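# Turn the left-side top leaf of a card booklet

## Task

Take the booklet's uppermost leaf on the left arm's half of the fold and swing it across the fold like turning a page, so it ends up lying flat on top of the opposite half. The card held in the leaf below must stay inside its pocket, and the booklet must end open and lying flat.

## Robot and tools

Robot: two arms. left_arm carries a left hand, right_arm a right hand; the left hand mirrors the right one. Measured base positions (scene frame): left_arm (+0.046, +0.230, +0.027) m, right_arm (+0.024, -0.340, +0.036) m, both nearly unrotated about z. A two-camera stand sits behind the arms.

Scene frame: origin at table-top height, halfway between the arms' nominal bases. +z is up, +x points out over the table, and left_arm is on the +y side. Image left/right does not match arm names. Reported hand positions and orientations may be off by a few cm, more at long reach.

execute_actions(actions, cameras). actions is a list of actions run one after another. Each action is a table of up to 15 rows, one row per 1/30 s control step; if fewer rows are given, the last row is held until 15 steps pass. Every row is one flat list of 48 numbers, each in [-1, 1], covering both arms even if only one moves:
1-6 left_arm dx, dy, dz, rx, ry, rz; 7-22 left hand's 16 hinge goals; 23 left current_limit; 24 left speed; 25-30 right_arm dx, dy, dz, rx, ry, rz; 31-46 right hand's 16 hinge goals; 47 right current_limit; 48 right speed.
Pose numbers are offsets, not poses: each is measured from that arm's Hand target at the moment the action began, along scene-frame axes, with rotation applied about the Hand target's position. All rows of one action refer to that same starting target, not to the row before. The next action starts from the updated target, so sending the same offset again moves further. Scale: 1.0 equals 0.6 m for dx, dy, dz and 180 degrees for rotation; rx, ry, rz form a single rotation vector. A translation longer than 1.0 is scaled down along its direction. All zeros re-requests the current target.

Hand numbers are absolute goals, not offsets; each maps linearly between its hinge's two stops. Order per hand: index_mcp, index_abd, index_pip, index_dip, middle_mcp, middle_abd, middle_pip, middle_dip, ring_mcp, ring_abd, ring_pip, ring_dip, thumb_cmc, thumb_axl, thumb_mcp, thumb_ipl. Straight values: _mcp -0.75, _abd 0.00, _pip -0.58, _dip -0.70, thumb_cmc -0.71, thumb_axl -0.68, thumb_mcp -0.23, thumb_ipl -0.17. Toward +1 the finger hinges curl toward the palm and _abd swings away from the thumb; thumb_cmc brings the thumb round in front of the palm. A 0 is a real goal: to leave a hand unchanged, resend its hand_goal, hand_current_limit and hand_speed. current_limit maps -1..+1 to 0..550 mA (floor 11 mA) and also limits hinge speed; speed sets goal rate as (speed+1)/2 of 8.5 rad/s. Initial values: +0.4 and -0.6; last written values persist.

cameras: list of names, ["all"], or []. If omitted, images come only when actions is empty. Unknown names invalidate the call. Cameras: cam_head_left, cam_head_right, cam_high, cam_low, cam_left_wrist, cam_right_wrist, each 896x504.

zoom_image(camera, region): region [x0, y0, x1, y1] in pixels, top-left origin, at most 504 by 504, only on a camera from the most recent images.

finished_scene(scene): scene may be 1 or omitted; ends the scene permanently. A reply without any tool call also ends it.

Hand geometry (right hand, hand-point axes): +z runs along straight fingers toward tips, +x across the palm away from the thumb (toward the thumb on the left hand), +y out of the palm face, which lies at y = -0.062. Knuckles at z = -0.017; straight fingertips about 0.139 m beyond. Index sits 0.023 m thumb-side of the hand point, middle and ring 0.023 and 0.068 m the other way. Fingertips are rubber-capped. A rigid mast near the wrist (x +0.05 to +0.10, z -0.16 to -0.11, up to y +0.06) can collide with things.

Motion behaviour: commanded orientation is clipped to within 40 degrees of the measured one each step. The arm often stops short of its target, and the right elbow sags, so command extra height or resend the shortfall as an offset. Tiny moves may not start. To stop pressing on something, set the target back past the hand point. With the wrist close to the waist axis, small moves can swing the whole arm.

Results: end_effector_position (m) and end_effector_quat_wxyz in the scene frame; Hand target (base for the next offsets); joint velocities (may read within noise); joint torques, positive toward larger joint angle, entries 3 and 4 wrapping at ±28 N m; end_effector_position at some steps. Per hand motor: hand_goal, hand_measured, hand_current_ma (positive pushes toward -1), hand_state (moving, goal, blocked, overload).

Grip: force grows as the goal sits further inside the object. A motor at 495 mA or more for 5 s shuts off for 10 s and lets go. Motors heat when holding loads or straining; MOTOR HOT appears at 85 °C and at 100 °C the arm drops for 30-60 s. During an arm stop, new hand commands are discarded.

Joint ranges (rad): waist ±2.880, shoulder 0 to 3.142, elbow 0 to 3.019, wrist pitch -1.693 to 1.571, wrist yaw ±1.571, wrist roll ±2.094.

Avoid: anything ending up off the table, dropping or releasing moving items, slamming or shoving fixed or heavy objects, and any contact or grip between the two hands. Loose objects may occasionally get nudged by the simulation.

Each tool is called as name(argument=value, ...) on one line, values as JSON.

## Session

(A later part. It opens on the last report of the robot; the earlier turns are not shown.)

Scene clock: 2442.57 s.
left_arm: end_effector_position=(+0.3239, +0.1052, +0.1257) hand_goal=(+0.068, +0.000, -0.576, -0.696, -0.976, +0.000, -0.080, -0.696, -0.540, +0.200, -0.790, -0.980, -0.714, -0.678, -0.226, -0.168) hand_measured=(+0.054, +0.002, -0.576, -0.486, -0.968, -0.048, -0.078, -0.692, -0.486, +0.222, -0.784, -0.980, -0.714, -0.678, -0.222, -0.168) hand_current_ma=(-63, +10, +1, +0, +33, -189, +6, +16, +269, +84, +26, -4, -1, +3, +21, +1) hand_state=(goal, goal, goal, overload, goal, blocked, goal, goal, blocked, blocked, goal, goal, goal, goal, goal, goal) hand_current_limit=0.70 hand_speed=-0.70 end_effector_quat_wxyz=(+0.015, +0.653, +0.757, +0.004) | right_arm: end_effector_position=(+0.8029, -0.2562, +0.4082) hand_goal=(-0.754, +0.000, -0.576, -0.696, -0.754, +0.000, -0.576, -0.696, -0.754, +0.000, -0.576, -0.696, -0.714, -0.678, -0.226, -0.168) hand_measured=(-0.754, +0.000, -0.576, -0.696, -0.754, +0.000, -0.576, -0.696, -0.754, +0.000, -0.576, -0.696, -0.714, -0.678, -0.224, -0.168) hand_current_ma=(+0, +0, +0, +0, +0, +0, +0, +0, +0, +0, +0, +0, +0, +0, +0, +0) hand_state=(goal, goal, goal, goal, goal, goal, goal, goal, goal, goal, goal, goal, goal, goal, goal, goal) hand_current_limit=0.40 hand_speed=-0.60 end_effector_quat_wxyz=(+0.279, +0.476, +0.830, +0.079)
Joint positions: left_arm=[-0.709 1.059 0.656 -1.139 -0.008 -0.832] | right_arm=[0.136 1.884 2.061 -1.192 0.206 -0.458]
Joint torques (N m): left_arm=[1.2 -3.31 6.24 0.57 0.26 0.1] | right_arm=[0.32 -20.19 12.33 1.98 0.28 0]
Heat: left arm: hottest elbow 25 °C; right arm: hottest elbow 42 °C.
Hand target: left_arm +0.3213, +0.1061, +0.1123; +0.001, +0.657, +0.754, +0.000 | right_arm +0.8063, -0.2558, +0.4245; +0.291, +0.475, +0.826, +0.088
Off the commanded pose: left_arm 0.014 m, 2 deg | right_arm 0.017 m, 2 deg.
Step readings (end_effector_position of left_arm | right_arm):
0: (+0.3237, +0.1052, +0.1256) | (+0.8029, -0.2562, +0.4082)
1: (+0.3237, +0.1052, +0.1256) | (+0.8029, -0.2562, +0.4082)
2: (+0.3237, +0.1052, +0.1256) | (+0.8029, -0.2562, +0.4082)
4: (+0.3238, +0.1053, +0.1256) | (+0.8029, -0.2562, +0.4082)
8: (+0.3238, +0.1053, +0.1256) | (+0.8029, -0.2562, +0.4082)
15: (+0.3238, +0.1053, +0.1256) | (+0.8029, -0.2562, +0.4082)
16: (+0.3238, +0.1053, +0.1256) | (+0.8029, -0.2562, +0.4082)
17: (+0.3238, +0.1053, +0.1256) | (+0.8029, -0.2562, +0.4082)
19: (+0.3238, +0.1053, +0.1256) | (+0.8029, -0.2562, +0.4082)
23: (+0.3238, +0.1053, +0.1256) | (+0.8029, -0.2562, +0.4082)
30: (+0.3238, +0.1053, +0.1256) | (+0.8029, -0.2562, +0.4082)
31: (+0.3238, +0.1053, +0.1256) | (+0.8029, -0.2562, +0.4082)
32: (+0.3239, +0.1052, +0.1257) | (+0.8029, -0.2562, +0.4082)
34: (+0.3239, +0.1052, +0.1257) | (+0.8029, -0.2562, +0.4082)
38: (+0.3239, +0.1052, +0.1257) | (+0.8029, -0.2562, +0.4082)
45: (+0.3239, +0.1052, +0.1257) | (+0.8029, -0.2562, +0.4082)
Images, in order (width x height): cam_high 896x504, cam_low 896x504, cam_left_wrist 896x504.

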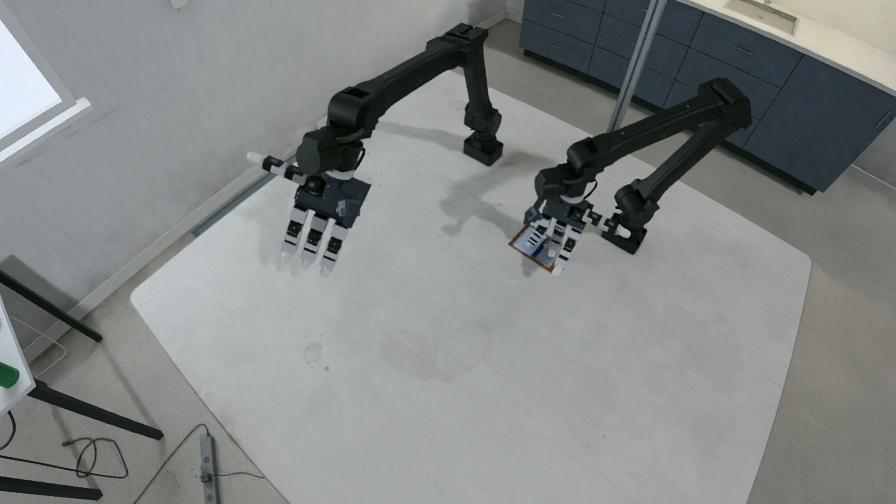

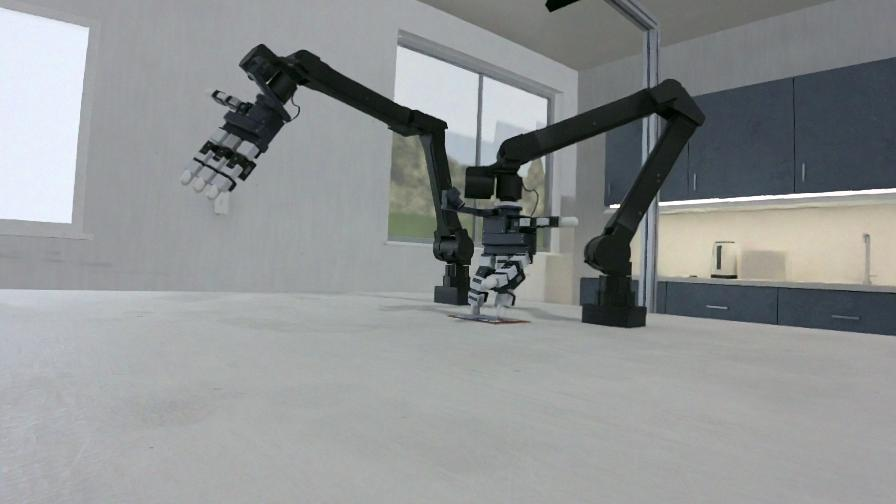

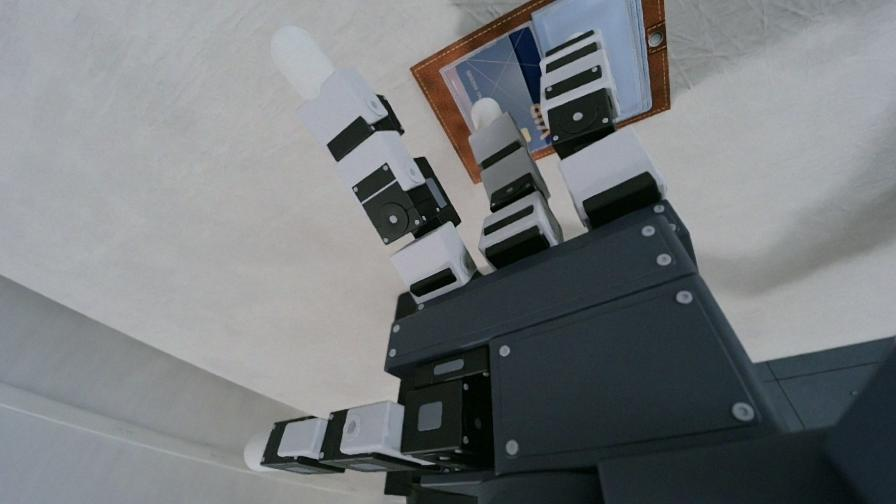

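zoom_image(camera="cam_left_wrist", region=[430, 15, 550, 105])

zoom_image(camera="cam_left_wrist", region=[520, 0, 680, 130])

Scaled by 4.200 from the camera's 896x504 image, which has a finer 1280x720 frame.

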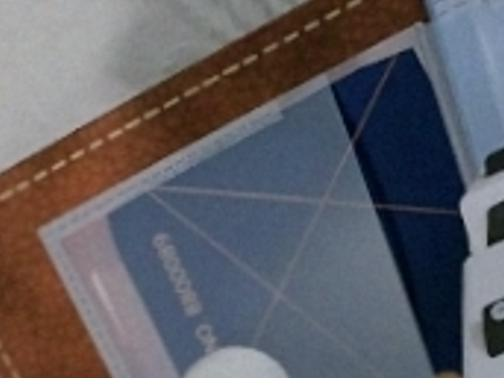

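Scaled by 3.150 from the camera's 896x504 image, which has a finer 1280x720 frame.

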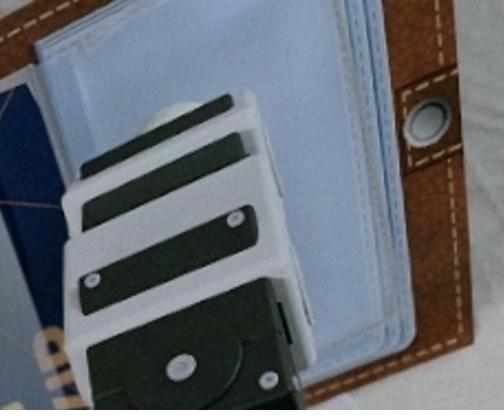

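execute_actions(actions=[[[0,0,0,0,0,0,0.068,0,-0.576,-0.696,-0.97,-0.15,-0.08,-0.696,-0.54,0.2,-0.79,-0.98,-0.714,-0.678,-0.226,-0.168,0.7,-0.7,0,0,0,0,0,0,-0.754,0,-0.576,-0.696,-0.754,0,-0.576,-0.696,-0.754,0,-0.576,-0.696,-0.714,-0.678,-0.226,-0.168,0.4,-0.6]],[[0,0,0,0,0,0,0.068,0,-0.576,-0.696,-0.96,-0.15,0.08,-0.696,-0.5,0.2,-0.79,-0.98,-0.714,-0.678,-0.226,-0.168,0.7,-0.7,0,0,0,0,0,0,-0.754,0,-0.576,-0.696,-0.754,0,-0.576,-0.696,-0.754,0,-0.576,-0.696,-0.714,-0.678,-0.226,-0.168,0.4,-0.6]],[[0,0,0.04,0,0,0,0.068,0,-0.576,-0.696,-0.6,-0.0,0.08,-0.696,-0.4,0.2,-0.6,-0.98,-0.714,-0.678,-0.226,-0.168,0.6,-0.6,0,0,0,0,0,0,-0.754,0,-0.576,-0.696,-0.754,0,-0.576,-0.696,-0.754,0,-0.576,-0.696,-0.714,-0.678,-0.226,-0.168,0.4,-0.6]],[[0,0,0.06,0,0,0,0.068,0,-0.576,-0.696,-0.3,-0.0,0.08,-0.696,0.1,0.2,-0.6,-0.9,-0.714,-0.678,-0.226,-0.168,0.6,-0.5,0,0,0,0,0,0,-0.754,0,-0.576,-0.696,-0.754,0,-0.576,-0.696,-0.754,0,-0.576,-0.696,-0.714,-0.678,-0.226,-0.168,0.4,-0.6]],[[-0.05,0.05,0.12,0,0,0,-0.3,0,-0.576,-0.696,-0.4,-0.0,-0.4,-0.696,-0.3,0,-0.6,-0.8,-0.714,-0.678,-0.226,-0.168,0.6,-0.5,0,0,0,0,0,0,-0.754,0,-0.576,-0.696,-0.754,0,-0.576,-0.696,-0.754,0,-0.576,-0.696,-0.714,-0.678,-0.226,-0.168,0.4,-0.6]]], cameras=["all"])

zoom_image(camera="cam_left_wrist", region=[360, 0, 620, 200])

zoom_image(camera="cam_high", region=[505, 215, 585, 275])

zoom_image(camera="cam_head_right", region=[395, 265, 500, 335])

Scene clock: 2472.50 s.
left_arm: end_effector_position=(+0.2830, +0.1435, +0.2260) hand_goal=(-0.300, +0.000, -0.576, -0.696, -0.400, +0.000, -0.400, -0.696, -0.300, +0.000, -0.600, -0.800, -0.714, -0.678, -0.226, -0.168) hand_measured=(-0.302, +0.002, -0.576, -0.486, -0.402, -0.002, -0.398, -0.694, -0.302, +0.004, -0.600, -0.804, -0.714, -0.678, -0.222, -0.168) hand_current_ma=(-7, +10, +1, +0, -11, -7, +6, +8, -8, +11, -3, -14, -1, +3, +22, +1) hand_state=(goal, goal, goal, overload, goal, goal, goal, goal, goal, goal, goal, goal, goal, goal, goal, goal) hand_current_limit=0.60 hand_speed=-0.50 end_effector_quat_wxyz=(-0.014, +0.653, +0.758, +0.001) | right_arm: end_effector_position=(+0.8029, -0.2562, +0.4082) hand_goal=(-0.754, +0.000, -0.576, -0.696, -0.754, +0.000, -0.576, -0.696, -0.754, +0.000, -0.576, -0.696, -0.714, -0.678, -0.226, -0.168) hand_measured=(-0.754, +0.000, -0.576, -0.696, -0.754, +0.000, -0.576, -0.696, -0.754, +0.000, -0.576, -0.696, -0.714, -0.678, -0.224, -0.168) hand_current_ma=(+0, +0, +0, +0, +0, +0, +0, +0, +0, +0, +0, +0, +0, +0, +0, +0) hand_state=(goal, goal, goal, goal, goal, goal, goal, goal, goal, goal, goal, goal, goal, goal, goal, goal) hand_current_limit=0.40 hand_speed=-0.60 end_effector_quat_wxyz=(+0.279, +0.476, +0.830, +0.079)
Joint positions: left_arm=[-0.686 0.851 0.818 -1.564 -0.003 -0.811] | right_arm=[0.136 1.884 2.061 -1.192 0.206 -0.458]
Joint torques (N m): left_arm=[1.03 -2.55 11.93 -0.55 0.03 0.09] | right_arm=[0.26 -20.19 12.33 1.96 0.28 0]
Heat: left arm: hottest elbow 25 °C; right arm: hottest elbow 42 °C.
Hand target: left_arm +0.2912, +0.1362, +0.2442; +0.000, +0.657, +0.754, +0.000 | right_arm +0.8063, -0.2558, +0.4245; +0.291, +0.475, +0.826, +0.088
Off the commanded pose: left_arm 0.021 m, 2 deg | right_arm 0.017 m, 2 deg.
Step readings (end_effector_position of left_arm | right_arm):
0: (+0.3239, +0.1052, +0.1257) | (+0.8029, -0.2562, +0.4082)
1: (+0.3239, +0.1052, +0.1257) | (+0.8029, -0.2562, +0.4082)
2: (+0.3240, +0.1050, +0.1256) | (+0.8029, -0.2562, +0.4082)
4: (+0.3244, +0.1043, +0.1257) | (+0.8029, -0.2562, +0.4082)
8: (+0.3245, +0.1043, +0.1257) | (+0.8029, -0.2562, +0.4082)
15: (+0.3245, +0.1043, +0.1257) | (+0.8029, -0.2562, +0.4082)
16: (+0.3245, +0.1043, +0.1257) | (+0.8029, -0.2562, +0.4082)
17: (+0.3244, +0.1042, +0.1257) | (+0.8029, -0.2562, +0.4082)
19: (+0.3244, +0.1042, +0.1257) | (+0.8029, -0.2562, +0.4082)
23: (+0.3244, +0.1042, +0.1256) | (+0.8029, -0.2562, +0.4082)
30: (+0.3244, +0.1042, +0.1256) | (+0.8029, -0.2562, +0.4082)
31: (+0.3243, +0.1040, +0.1255) | (+0.8029, -0.2562, +0.4082)
32: (+0.3233, +0.1040, +0.1250) | (+0.8029, -0.2562, +0.4082)
34: (+0.3198, +0.1056, +0.1239) | (+0.8029, -0.2562, +0.4082)
38: (+0.3151, +0.1099, +0.1230) | (+0.8029, -0.2562, +0.4082)
45: (+0.3133, +0.1114, +0.1227) | (+0.8029, -0.2562, +0.4082)
46: (+0.3130, +0.1117, +0.1226) | (+0.8029, -0.2562, +0.4082)
47: (+0.3114, +0.1130, +0.1230) | (+0.8029, -0.2562, +0.4082)
49: (+0.3078, +0.1160, +0.1263) | (+0.8029, -0.2562, +0.4082)
53: (+0.3087, +0.1155, +0.1409) | (+0.8029, -0.2562, +0.4082)
60: (+0.3111, +0.1136, +0.1525) | (+0.8029, -0.2562, +0.4082)
61: (+0.3103, +0.1143, +0.1527) | (+0.8029, -0.2562, +0.4082)
62: (+0.3082, +0.1162, +0.1546) | (+0.8029, -0.2562, +0.4082)
64: (+0.3004, +0.1246, +0.1650) | (+0.8029, -0.2562, +0.4082)
68: (+0.2893, +0.1384, +0.1988) | (+0.8029, -0.2562, +0.4082)
75: (+0.2851, +0.1418, +0.2264) | (+0.8029, -0.2562, +0.4082)

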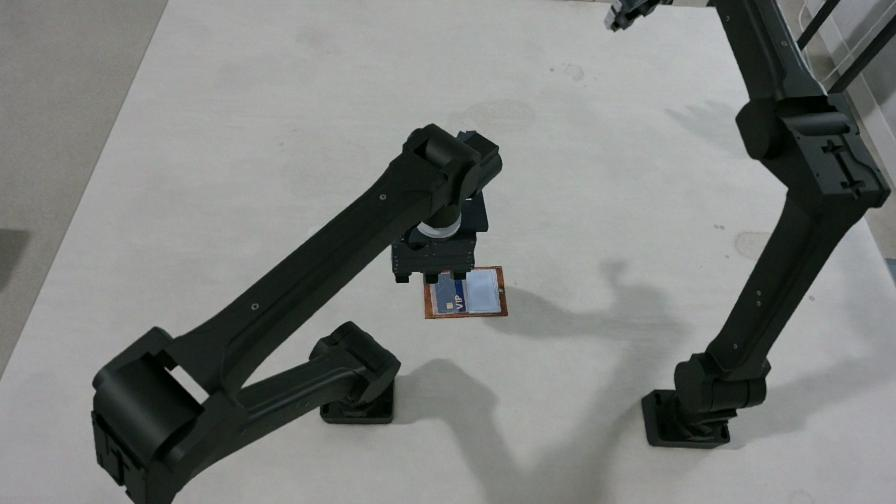

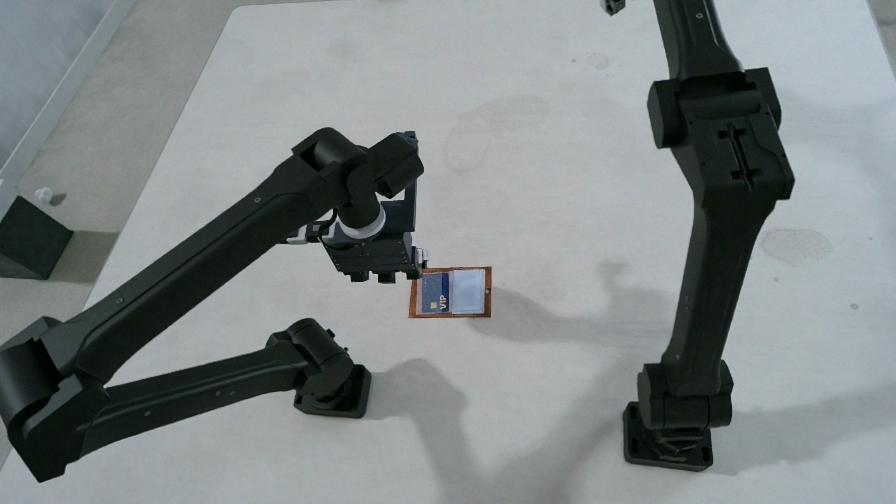

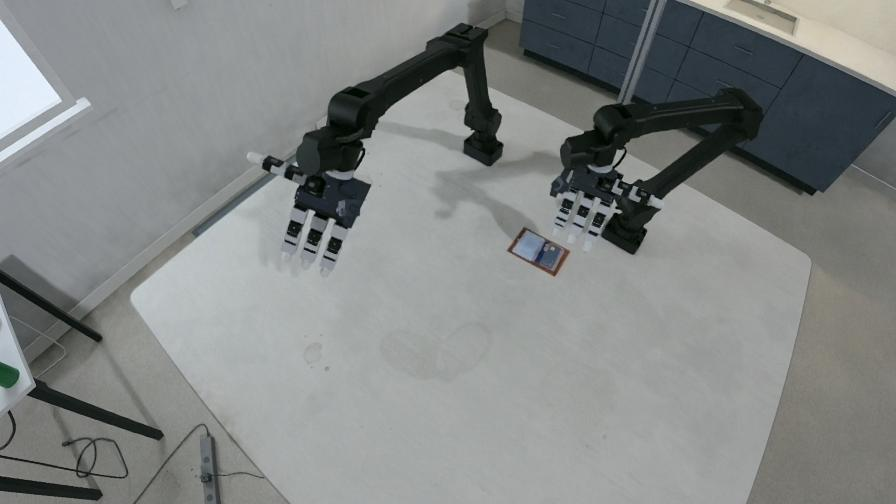

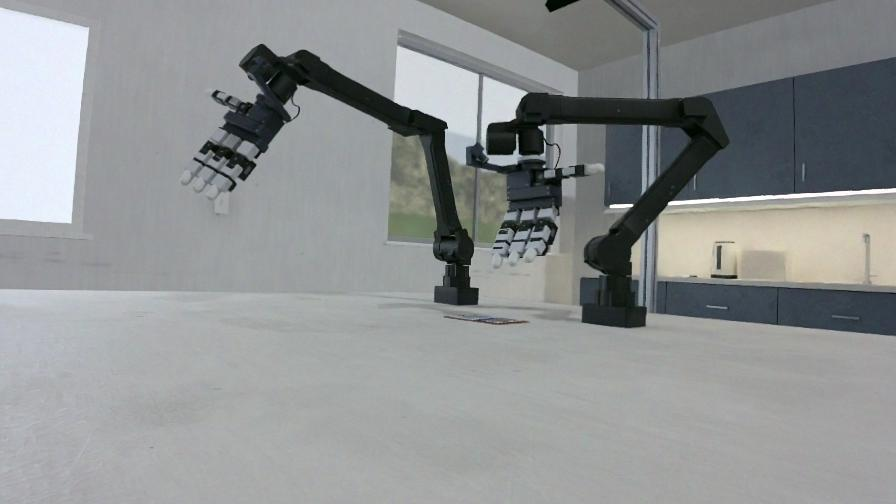

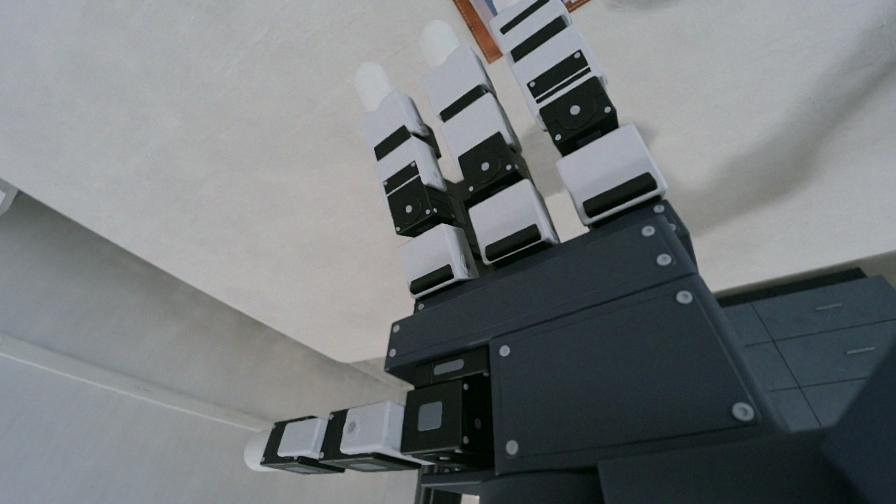

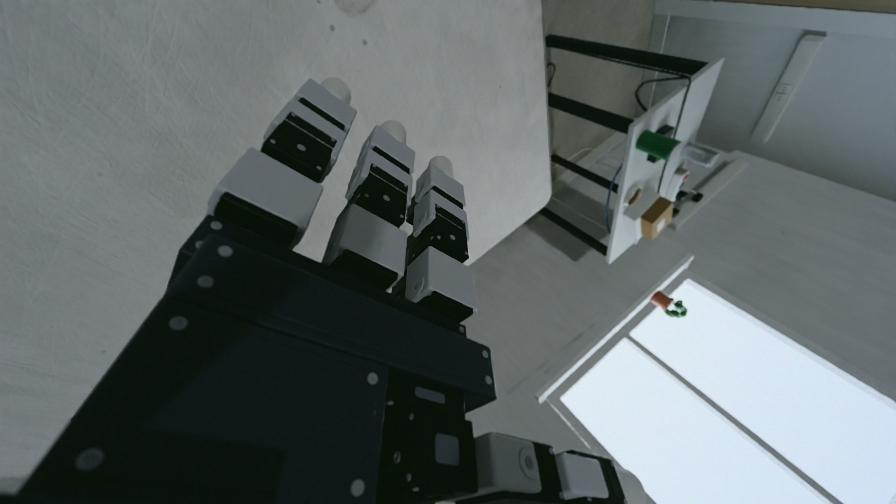

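Scaled by 1.938 from the camera's 896x504 image, which has a finer 1280x720 frame.

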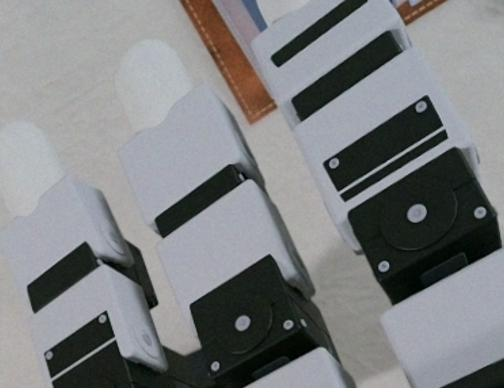

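Scaled by 6.300 from the camera's 896x504 image, which has a finer 1280x720 frame.

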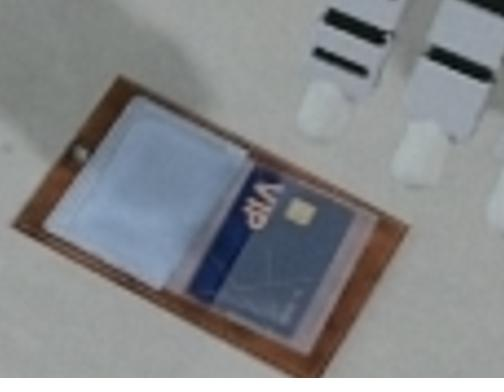

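Scaled by 4.800 from the camera's 896x504 image, which has a finer 1280x720 frame.

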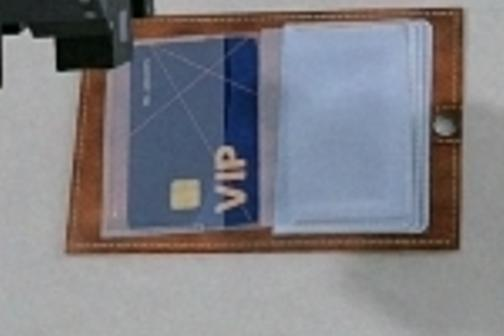

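zoom_image(camera="cam_head_left", region=[420, 262, 515, 322])

zoom_image(camera="cam_head_left", region=[455, 264, 512, 320])

zoom_image(camera="cam_head_right", region=[412, 265, 465, 322])

zoom_image(camera="cam_low", region=[435, 300, 540, 335])

Scaled by 5.305 from the camera's 896x504 image, which has a finer 1280x720 frame.

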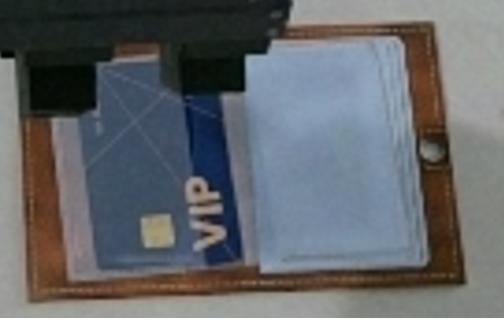

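Scaled by 8.842 from the camera's 896x504 image, which has a finer 1280x720 frame.

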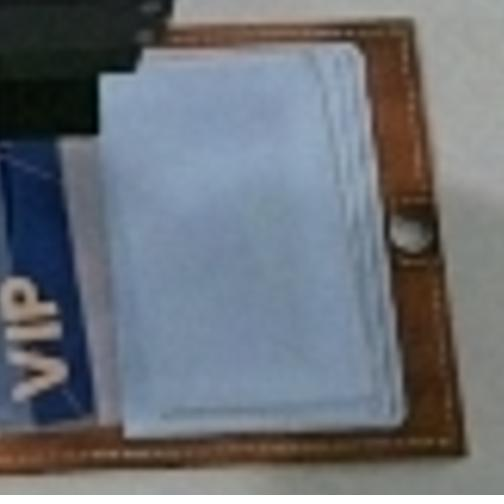

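Scaled by 8.842 from the camera's 896x504 image, which has a finer 1280x720 frame.

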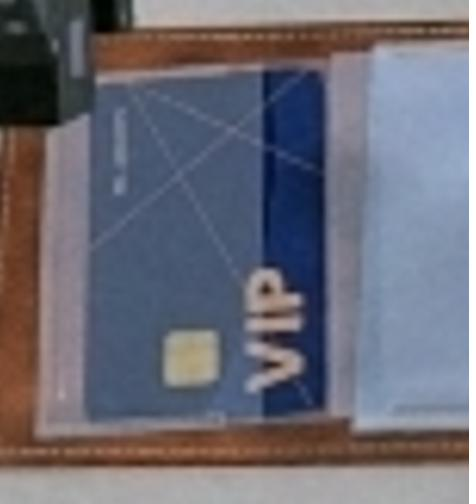

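Scaled by 4.800 from the camera's 896x504 image, which has a finer 1280x720 frame.

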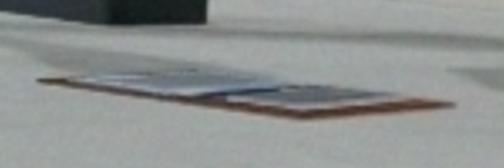

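execute_actions(actions=[[[-0.06,-0.06,0.08,0,0,0,-0.754,0,-0.576,-0.696,-0.754,0,-0.576,-0.696,-0.754,0,-0.576,-0.696,-0.714,-0.678,-0.226,-0.168,0.5,-0.5,0,0,0,0,0,0,-0.754,0,-0.576,-0.696,-0.754,0,-0.576,-0.696,-0.754,0,-0.576,-0.696,-0.714,-0.678,-0.226,-0.168,0.4,-0.6]],[[-0.05,-0.06,0.03,0,0,0,-0.754,0,-0.576,-0.696,-0.754,0,-0.576,-0.696,-0.754,0,-0.576,-0.696,-0.714,-0.678,-0.226,-0.168,0.5,-0.5,0,0,0,0,0,0,-0.754,0,-0.576,-0.696,-0.754,0,-0.576,-0.696,-0.754,0,-0.576,-0.696,-0.714,-0.678,-0.226,-0.168,0.4,-0.6]]], cameras=["cam_left_wrist","cam_high","cam_head_right"])

zoom_image(camera="cam_left_wrist", region=[380, 0, 640, 180])

Scene clock: 2508.17 s.
left_arm: end_effector_position=(+0.2230, +0.0716, +0.2917) hand_goal=(-0.754, +0.000, -0.576, -0.696, -0.754, +0.000, -0.576, -0.696, -0.754, +0.000, -0.576, -0.696, -0.714, -0.678, -0.226, -0.168) hand_measured=(-0.752, +0.002, -0.576, -0.486, -0.750, -0.002, -0.574, -0.694, -0.752, +0.002, -0.578, -0.700, -0.714, -0.678, -0.222, -0.168) hand_current_ma=(+13, +9, +1, +0, +14, -7, +9, +8, +13, +9, -8, -12, +0, +3, +23, +1) hand_state=(goal, goal, goal, overload, goal, goal, goal, goal, goal, goal, goal, goal, goal, goal, goal, goal) hand_current_limit=0.50 hand_speed=-0.50 end_effector_quat_wxyz=(+0.011, +0.656, +0.755, +0.002) | right_arm: end_effector_position=(+0.8029, -0.2562, +0.4082) hand_goal=(-0.754, +0.000, -0.576, -0.696, -0.754, +0.000, -0.576, -0.696, -0.754, +0.000, -0.576, -0.696, -0.714, -0.678, -0.226, -0.168) hand_measured=(-0.754, +0.000, -0.576, -0.696, -0.754, +0.000, -0.576, -0.696, -0.754, +0.000, -0.576, -0.696, -0.714, -0.678, -0.224, -0.168) hand_current_ma=(+0, +0, +0, +0, +0, +0, +0, +0, +0, +0, +0, +0, +0, +0, +0, +0) hand_state=(goal, goal, goal, goal, goal, goal, goal, goal, goal, goal, goal, goal, goal, goal, goal, goal) hand_current_limit=0.40 hand_speed=-0.60 end_effector_quat_wxyz=(+0.279, +0.476, +0.830, +0.079)
Joint positions: left_arm=[-1.14 0.878 0.998 -1.673 -0.012 -1.255] | right_arm=[0.136 1.884 2.061 -1.192 0.206 -0.458]
Joint torques (N m): left_arm=[0.21 -2.73 11.99 -0.36 -0.1 -0.1] | right_arm=[0.32 -20.19 12.31 1.96 0.27 0]
Heat: left arm: hottest elbow 29 °C; right arm: hottest elbow 42 °C.
Hand target: left_arm +0.2253, +0.0642, +0.3103; +0.000, +0.657, +0.754, +0.000 | right_arm +0.8063, -0.2558, +0.4245; +0.291, +0.475, +0.826, +0.088
Off the commanded pose: left_arm 0.020 m, 1 deg | right_arm 0.017 m, 2 deg.
joint sent to its limit (left arm) — joint 4 (wrist pitch), lower limit. The joint targets are off in orientation, not in position.
Step readings (end_effector_position of left_arm | right_arm):
0: (+0.2830, +0.1435, +0.2260) | (+0.8029, -0.2562, +0.4082)
1: (+0.2827, +0.1433, +0.2264) | (+0.8029, -0.2562, +0.4082)
2: (+0.2808, +0.1424, +0.2283) | (+0.8029, -0.2562, +0.4082)
4: (+0.2727, +0.1333, +0.2377) | (+0.8029, -0.2562, +0.4082)
8: (+0.2607, +0.1095, +0.2619) | (+0.8029, -0.2562, +0.4082)
15: (+0.2530, +0.1041, +0.2726) | (+0.8029, -0.2562, +0.4082)
16: (+0.2524, +0.1043, +0.2728) | (+0.8029, -0.2562, +0.4082)
17: (+0.2506, +0.1034, +0.2735) | (+0.8029, -0.2562, +0.4082)
19: (+0.2427, +0.0937, +0.2774) | (+0.8029, -0.2562, +0.4082)
23: (+0.2277, +0.0730, +0.2886) | (+0.8029, -0.2562, +0.4082)
30: (+0.2238, +0.0697, +0.2923) | (+0.8029, -0.2562, +0.4082)
Images, in order (width x height): cam_head_right 896x504, cam_high 896x504, cam_left_wrist 896x504.

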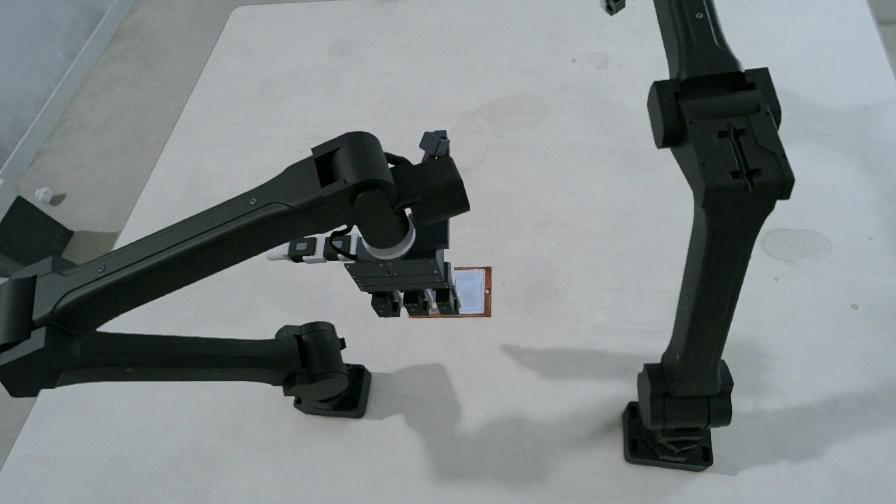

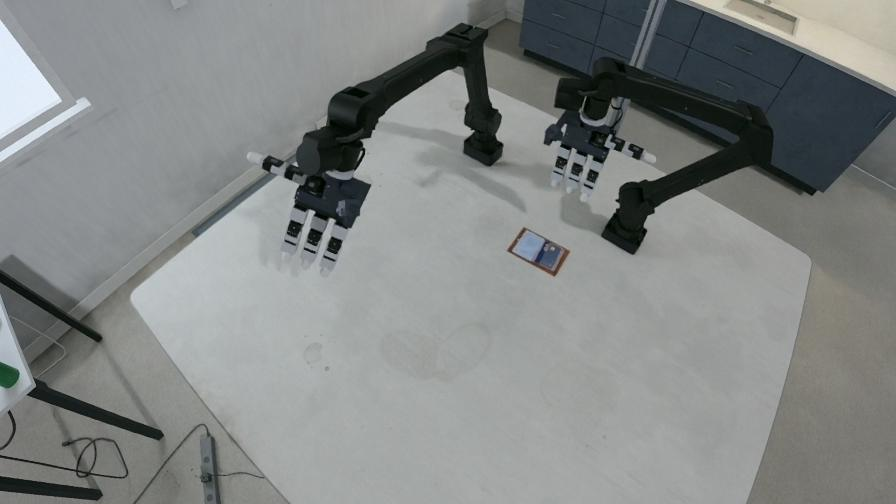

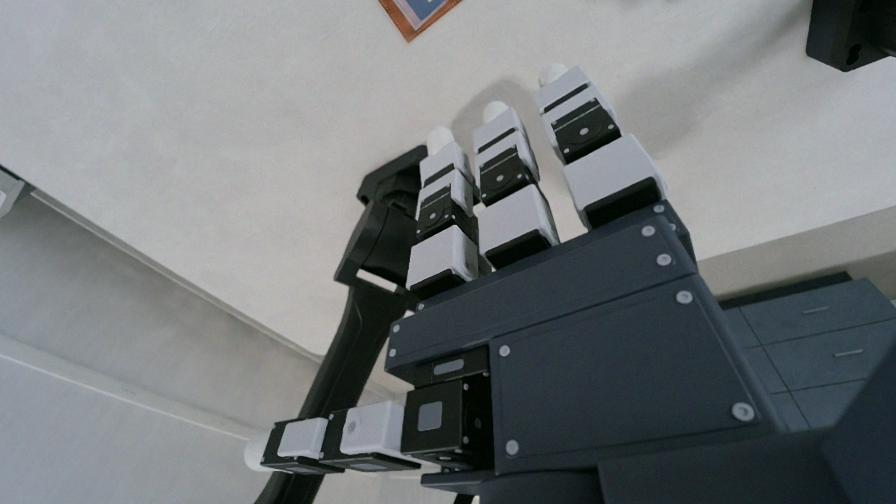

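Scaled by 1.938 from the camera's 896x504 image, which has a finer 1280x720 frame.

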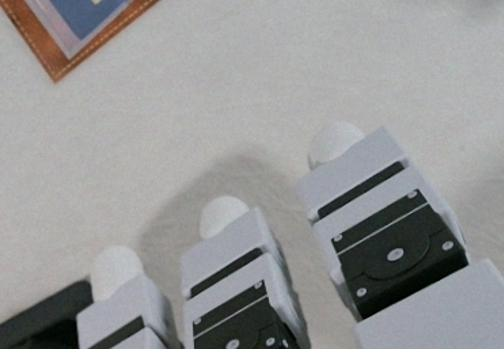

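execute_actions(actions=[[[0.12,-0.05,0.0,0,0,0,-0.754,0,-0.576,-0.696,-0.754,0,-0.576,-0.696,-0.754,0,-0.576,-0.696,-0.714,-0.678,-0.226,-0.168,0.5,-0.5,0,0,0,0,0,0,-0.754,0,-0.576,-0.696,-0.754,0,-0.576,-0.696,-0.754,0,-0.576,-0.696,-0.714,-0.678,-0.226,-0.168,0.4,-0.6]],[[0.1,0,0.0,0,0,0,-0.754,0,-0.576,-0.696,-0.754,0,-0.576,-0.696,-0.754,0,-0.576,-0.696,-0.714,-0.678,-0.226,-0.168,0.5,-0.5,0,0,0,0,0,0,-0.754,0,-0.576,-0.696,-0.754,0,-0.576,-0.696,-0.754,0,-0.576,-0.696,-0.714,-0.678,-0.226,-0.168,0.4,-0.6]]], cameras=["cam_left_wrist","cam_high"])

zoom_image(camera="cam_left_wrist", region=[400, 0, 620, 160])

Scene clock: 2518.03 s.
left_arm: end_effector_position=(+0.3455, +0.0447, +0.2918) hand_goal=(-0.754, +0.000, -0.576, -0.696, -0.754, +0.000, -0.576, -0.696, -0.754, +0.000, -0.576, -0.696, -0.714, -0.678, -0.226, -0.168) hand_measured=(-0.754, +0.002, -0.576, -0.486, -0.752, -0.002, -0.574, -0.694, -0.752, +0.002, -0.578, -0.700, -0.714, -0.678, -0.222, -0.168) hand_current_ma=(+4, +8, +1, +0, +5, -6, +9, +8, +5, +8, -7, -12, -2, +3, +23, +1) hand_state=(goal, goal, goal, overload, goal, goal, goal, goal, goal, goal, goal, goal, goal, goal, goal, goal) hand_current_limit=0.50 hand_speed=-0.50 end_effector_quat_wxyz=(-0.025, +0.654, +0.756, +0.004) | right_arm: end_effector_position=(+0.8029, -0.2562, +0.4082) hand_goal=(-0.754, +0.000, -0.576, -0.696, -0.754, +0.000, -0.576, -0.696, -0.754, +0.000, -0.576, -0.696, -0.714, -0.678, -0.226, -0.168) hand_measured=(-0.754, +0.000, -0.576, -0.696, -0.754, +0.000, -0.576, -0.696, -0.754, +0.000, -0.576, -0.696, -0.714, -0.678, -0.224, -0.168) hand_current_ma=(+0, +0, +0, +0, +0, +0, +0, +0, +0, +0, +0, +0, +0, +0, +0, +0) hand_state=(goal, goal, goal, goal, goal, goal, goal, goal, goal, goal, goal, goal, goal, goal, goal, goal) hand_current_limit=0.40 hand_speed=-0.60 end_effector_quat_wxyz=(+0.279, +0.476, +0.830, +0.079)
Joint positions: left_arm=[-0.814 1.183 1.2 -1.639 -0.005 -0.936] | right_arm=[0.136 1.884 2.061 -1.192 0.206 -0.458]
Joint torques (N m): left_arm=[1.03 -7.53 11.93 0.25 0.12 0.09] | right_arm=[0.32 -20.19 12.33 1.98 0.28 0]
Heat: left arm: hottest elbow 29 °C; right arm: hottest elbow 42 °C.
Hand target: left_arm +0.3573, +0.0341, +0.3103; +0.001, +0.657, +0.754, +0.000 | right_arm +0.8063, -0.2558, +0.4245; +0.291, +0.475, +0.826, +0.088
Off the commanded pose: left_arm 0.024 m, 3 deg | right_arm 0.017 m, 2 deg.
Step readings (end_effector_position of left_arm | right_arm):
0: (+0.2230, +0.0716, +0.2917) | (+0.8029, -0.2562, +0.4082)
1: (+0.2234, +0.0715, +0.2918) | (+0.8029, -0.2562, +0.4082)
2: (+0.2255, +0.0705, +0.2923) | (+0.8029, -0.2562, +0.4082)
4: (+0.2390, +0.0671, +0.2960) | (+0.8029, -0.2562, +0.4082)
8: (+0.2731, +0.0571, +0.2959) | (+0.8029, -0.2562, +0.4082)
15: (+0.2863, +0.0472, +0.2863) | (+0.8029, -0.2562, +0.4082)
16: (+0.2874, +0.0464, +0.2877) | (+0.8029, -0.2562, +0.4082)
17: (+0.2899, +0.0459, +0.2892) | (+0.8029, -0.2562, +0.4082)
19: (+0.3028, +0.0481, +0.2942) | (+0.8029, -0.2562, +0.4082)
23: (+0.3333, +0.0528, +0.2986) | (+0.8029, -0.2562, +0.4082)
30: (+0.3440, +0.0473, +0.2897) | (+0.8029, -0.2562, +0.4082)
Images, in order (width x height): cam_high 896x504, cam_left_wrist 896x504.

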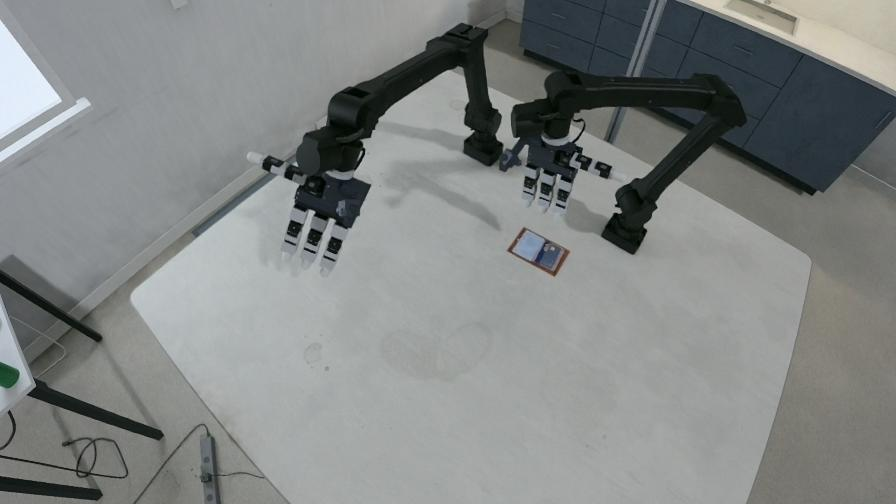

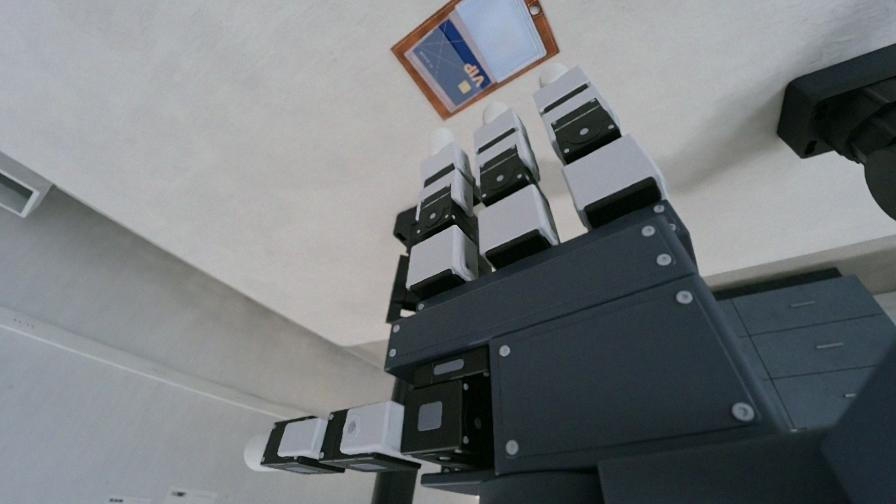

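Scaled by 2.291 from the camera's 896x504 image, which has a finer 1280x720 frame.

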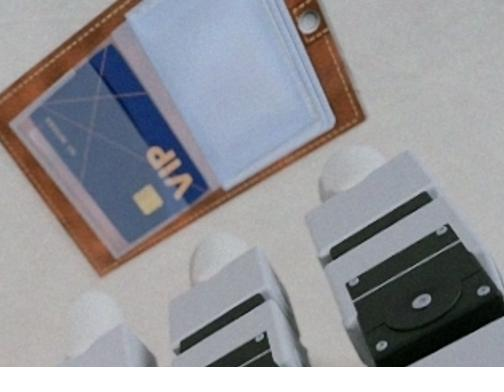

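zoom_image(camera="cam_left_wrist", region=[395, 15, 495, 115])

zoom_image(camera="cam_left_wrist", region=[450, 0, 560, 90])

Scaled by 5.040 from the camera's 896x504 image, which has a finer 1280x720 frame.

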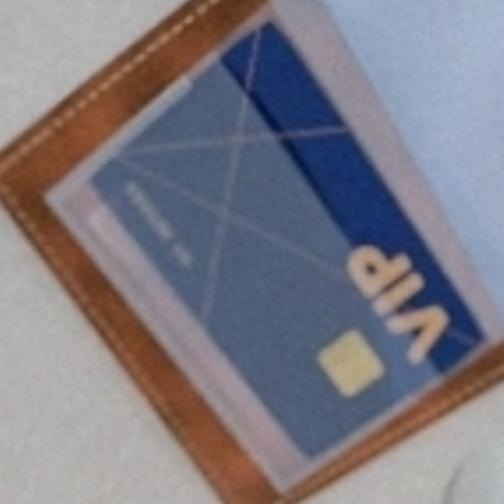

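Scaled by 4.582 from the camera's 896x504 image, which has a finer 1280x720 frame.

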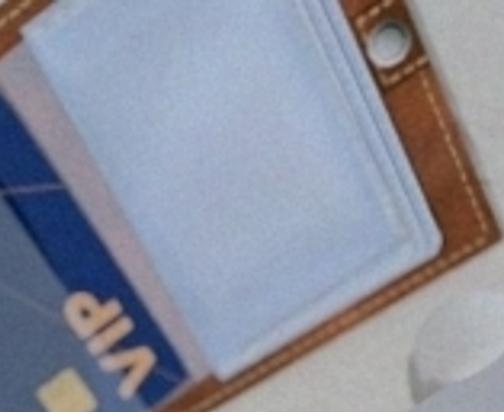

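execute_actions(actions=[[[-0.1,0.2,0.0,0,0,0,-0.754,0,-0.576,-0.696,-0.754,0,-0.576,-0.696,-0.754,0,-0.576,-0.696,-0.714,-0.678,-0.226,-0.168,0.5,-0.5,0,0,0,0,0,0,-0.754,0,-0.576,-0.696,-0.754,0,-0.576,-0.696,-0.754,0,-0.576,-0.696,-0.714,-0.678,-0.226,-0.168,0.4,-0.6]]], cameras=["cam_head_left","cam_head_right","cam_high","cam_low"])

zoom_image(camera="cam_head_right", region=[405, 260, 500, 325])

zoom_image(camera="cam_head_left", region=[420, 260, 515, 325])

zoom_image(camera="cam_high", region=[505, 225, 573, 278])

Scene clock: 2552.97 s.
left_arm: end_effector_position=(+0.2974, +0.1528, +0.3089) hand_goal=(-0.754, +0.000, -0.576, -0.696, -0.754, +0.000, -0.576, -0.696, -0.754, +0.000, -0.576, -0.696, -0.714, -0.678, -0.226, -0.168) hand_measured=(-0.752, +0.002, -0.576, -0.486, -0.752, +0.000, -0.574, -0.694, -0.752, +0.002, -0.578, -0.698, -0.714, -0.678, -0.222, -0.168) hand_current_ma=(+6, +8, +1, +0, +6, -2, +8, +8, +6, +7, -6, -12, +0, +3, +23, +1) hand_state=(goal, goal, goal, overload, goal, goal, goal, goal, goal, goal, goal, goal, goal, goal, goal, goal) hand_current_limit=0.50 hand_speed=-0.50 end_effector_quat_wxyz=(+0.041, +0.649, +0.759, +0.014) | right_arm: end_effector_position=(+0.8029, -0.2562, +0.4082) hand_goal=(-0.754, +0.000, -0.576, -0.696, -0.754, +0.000, -0.576, -0.696, -0.754, +0.000, -0.576, -0.696, -0.714, -0.678, -0.226, -0.168) hand_measured=(-0.754, +0.000, -0.576, -0.696, -0.754, +0.000, -0.576, -0.696, -0.754, +0.000, -0.576, -0.696, -0.714, -0.678, -0.224, -0.168) hand_current_ma=(+0, +0, +0, +0, +0, +0, +0, +0, +0, +0, +0, +0, +0, +0, +0, +0) hand_state=(goal, goal, goal, goal, goal, goal, goal, goal, goal, goal, goal, goal, goal, goal, goal, goal) hand_current_limit=0.40 hand_speed=-0.60 end_effector_quat_wxyz=(+0.279, +0.476, +0.830, +0.079)
Joint positions: left_arm=[-0.622 0.808 0.998 -1.675 -0.02 -0.753] | right_arm=[0.136 1.884 2.061 -1.192 0.206 -0.458]
Joint velocities: left_arm=[-0.005 0.005 0.002 0.007 0.007 -0.154] | right_arm=[within noise]
Joint torques (N m): left_arm=[1.55 -2.14 8.44 -0.16 0.1 0.1] | right_arm=[0.32 -20.19 12.33 1.98 0.28 -0.01]
Heat: left arm: hottest elbow 30 °C; right arm: hottest elbow 42 °C.
Hand target: left_arm +0.2972, +0.1542, +0.3103; +0.000, +0.657, +0.754, +0.000 | right_arm +0.8063, -0.2558, +0.4245; +0.291, +0.475, +0.826, +0.088
Off the commanded pose: left_arm 0.002 m, 5 deg | right_arm 0.017 m, 2 deg.
joint sent to its limit (left arm) — joint 4 (wrist pitch), lower limit. The joint targets are off in orientation, not in position.
Step readings (end_effector_position of left_arm | right_arm):
0: (+0.3455, +0.0447, +0.2918) | (+0.8029, -0.2562, +0.4082)
1: (+0.3457, +0.0451, +0.2919) | (+0.8029, -0.2562, +0.4082)
2: (+0.3452, +0.0477, +0.2910) | (+0.8029, -0.2562, +0.4082)
4: (+0.3387, +0.0683, +0.2859) | (+0.8029, -0.2562, +0.4082)
8: (+0.3144, +0.1248, +0.2874) | (+0.8029, -0.2562, +0.4082)
15: (+0.2971, +0.1524, +0.3138) | (+0.8029, -0.2562, +0.4082)
Images, in order (width x height): cam_head_left 896x504, cam_head_right 896x504, cam_high 896x504, cam_low 896x504.

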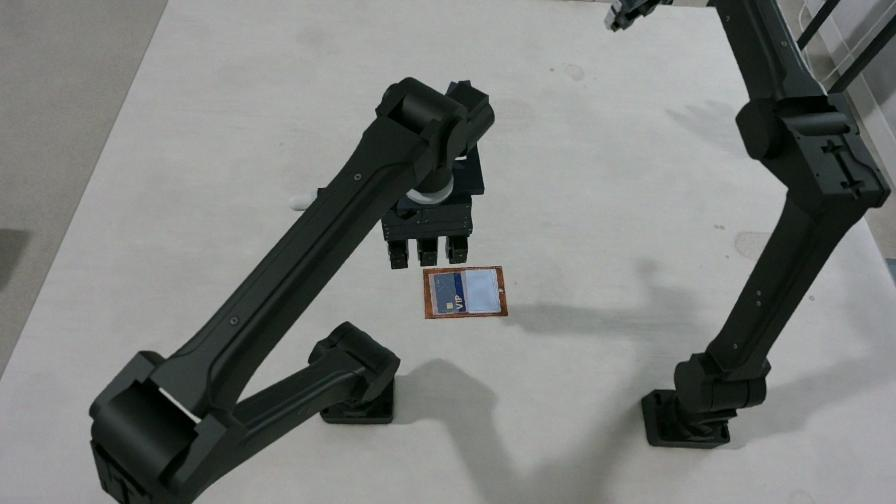

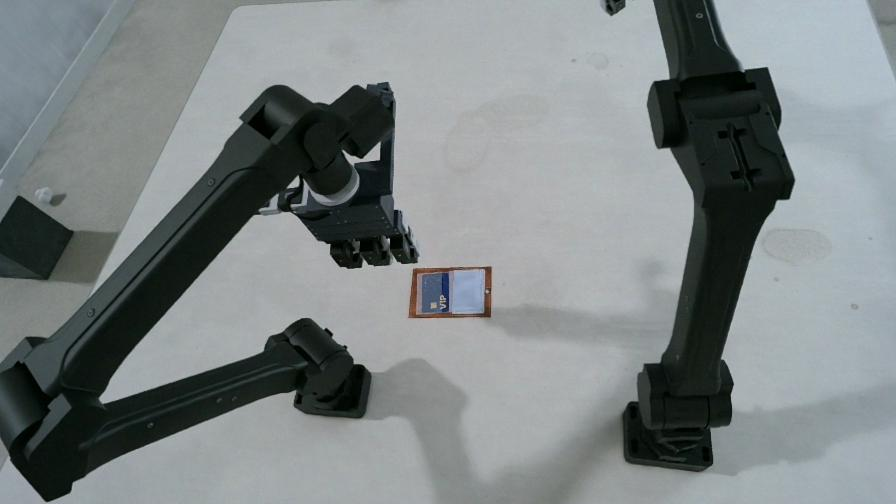

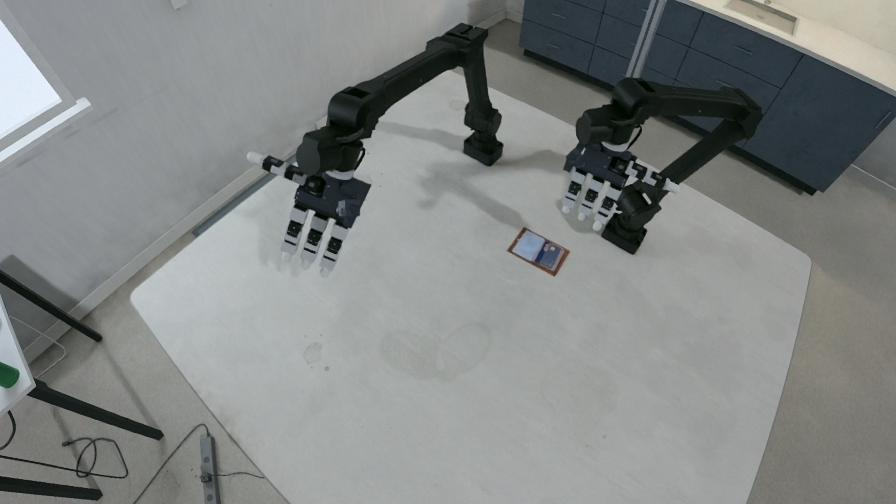

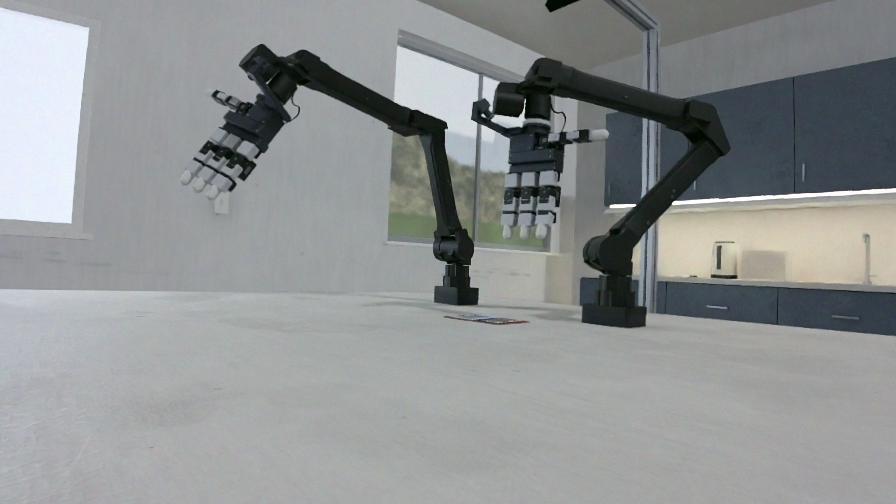

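Scaled by 5.305 from the camera's 896x504 image, which has a finer 1280x720 frame.

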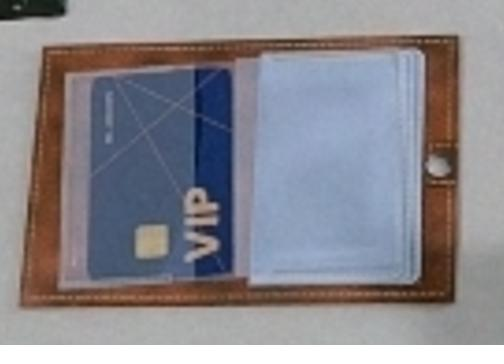

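Scaled by 5.305 from the camera's 896x504 image, which has a finer 1280x720 frame.

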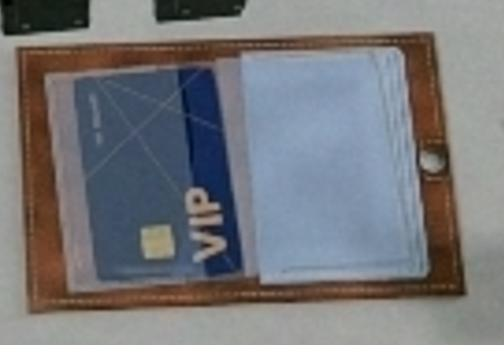

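Scaled by 7.412 from the camera's 896x504 image, which has a finer 1280x720 frame.

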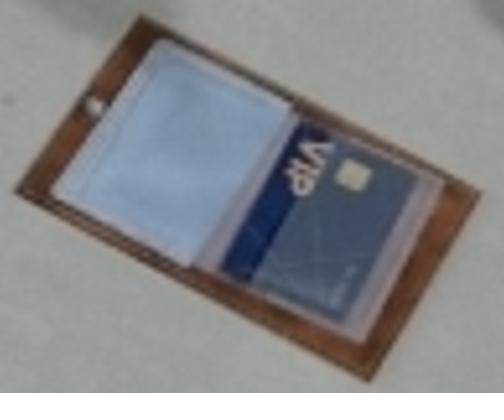

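finished_scene()

The scene is finished: the task was done.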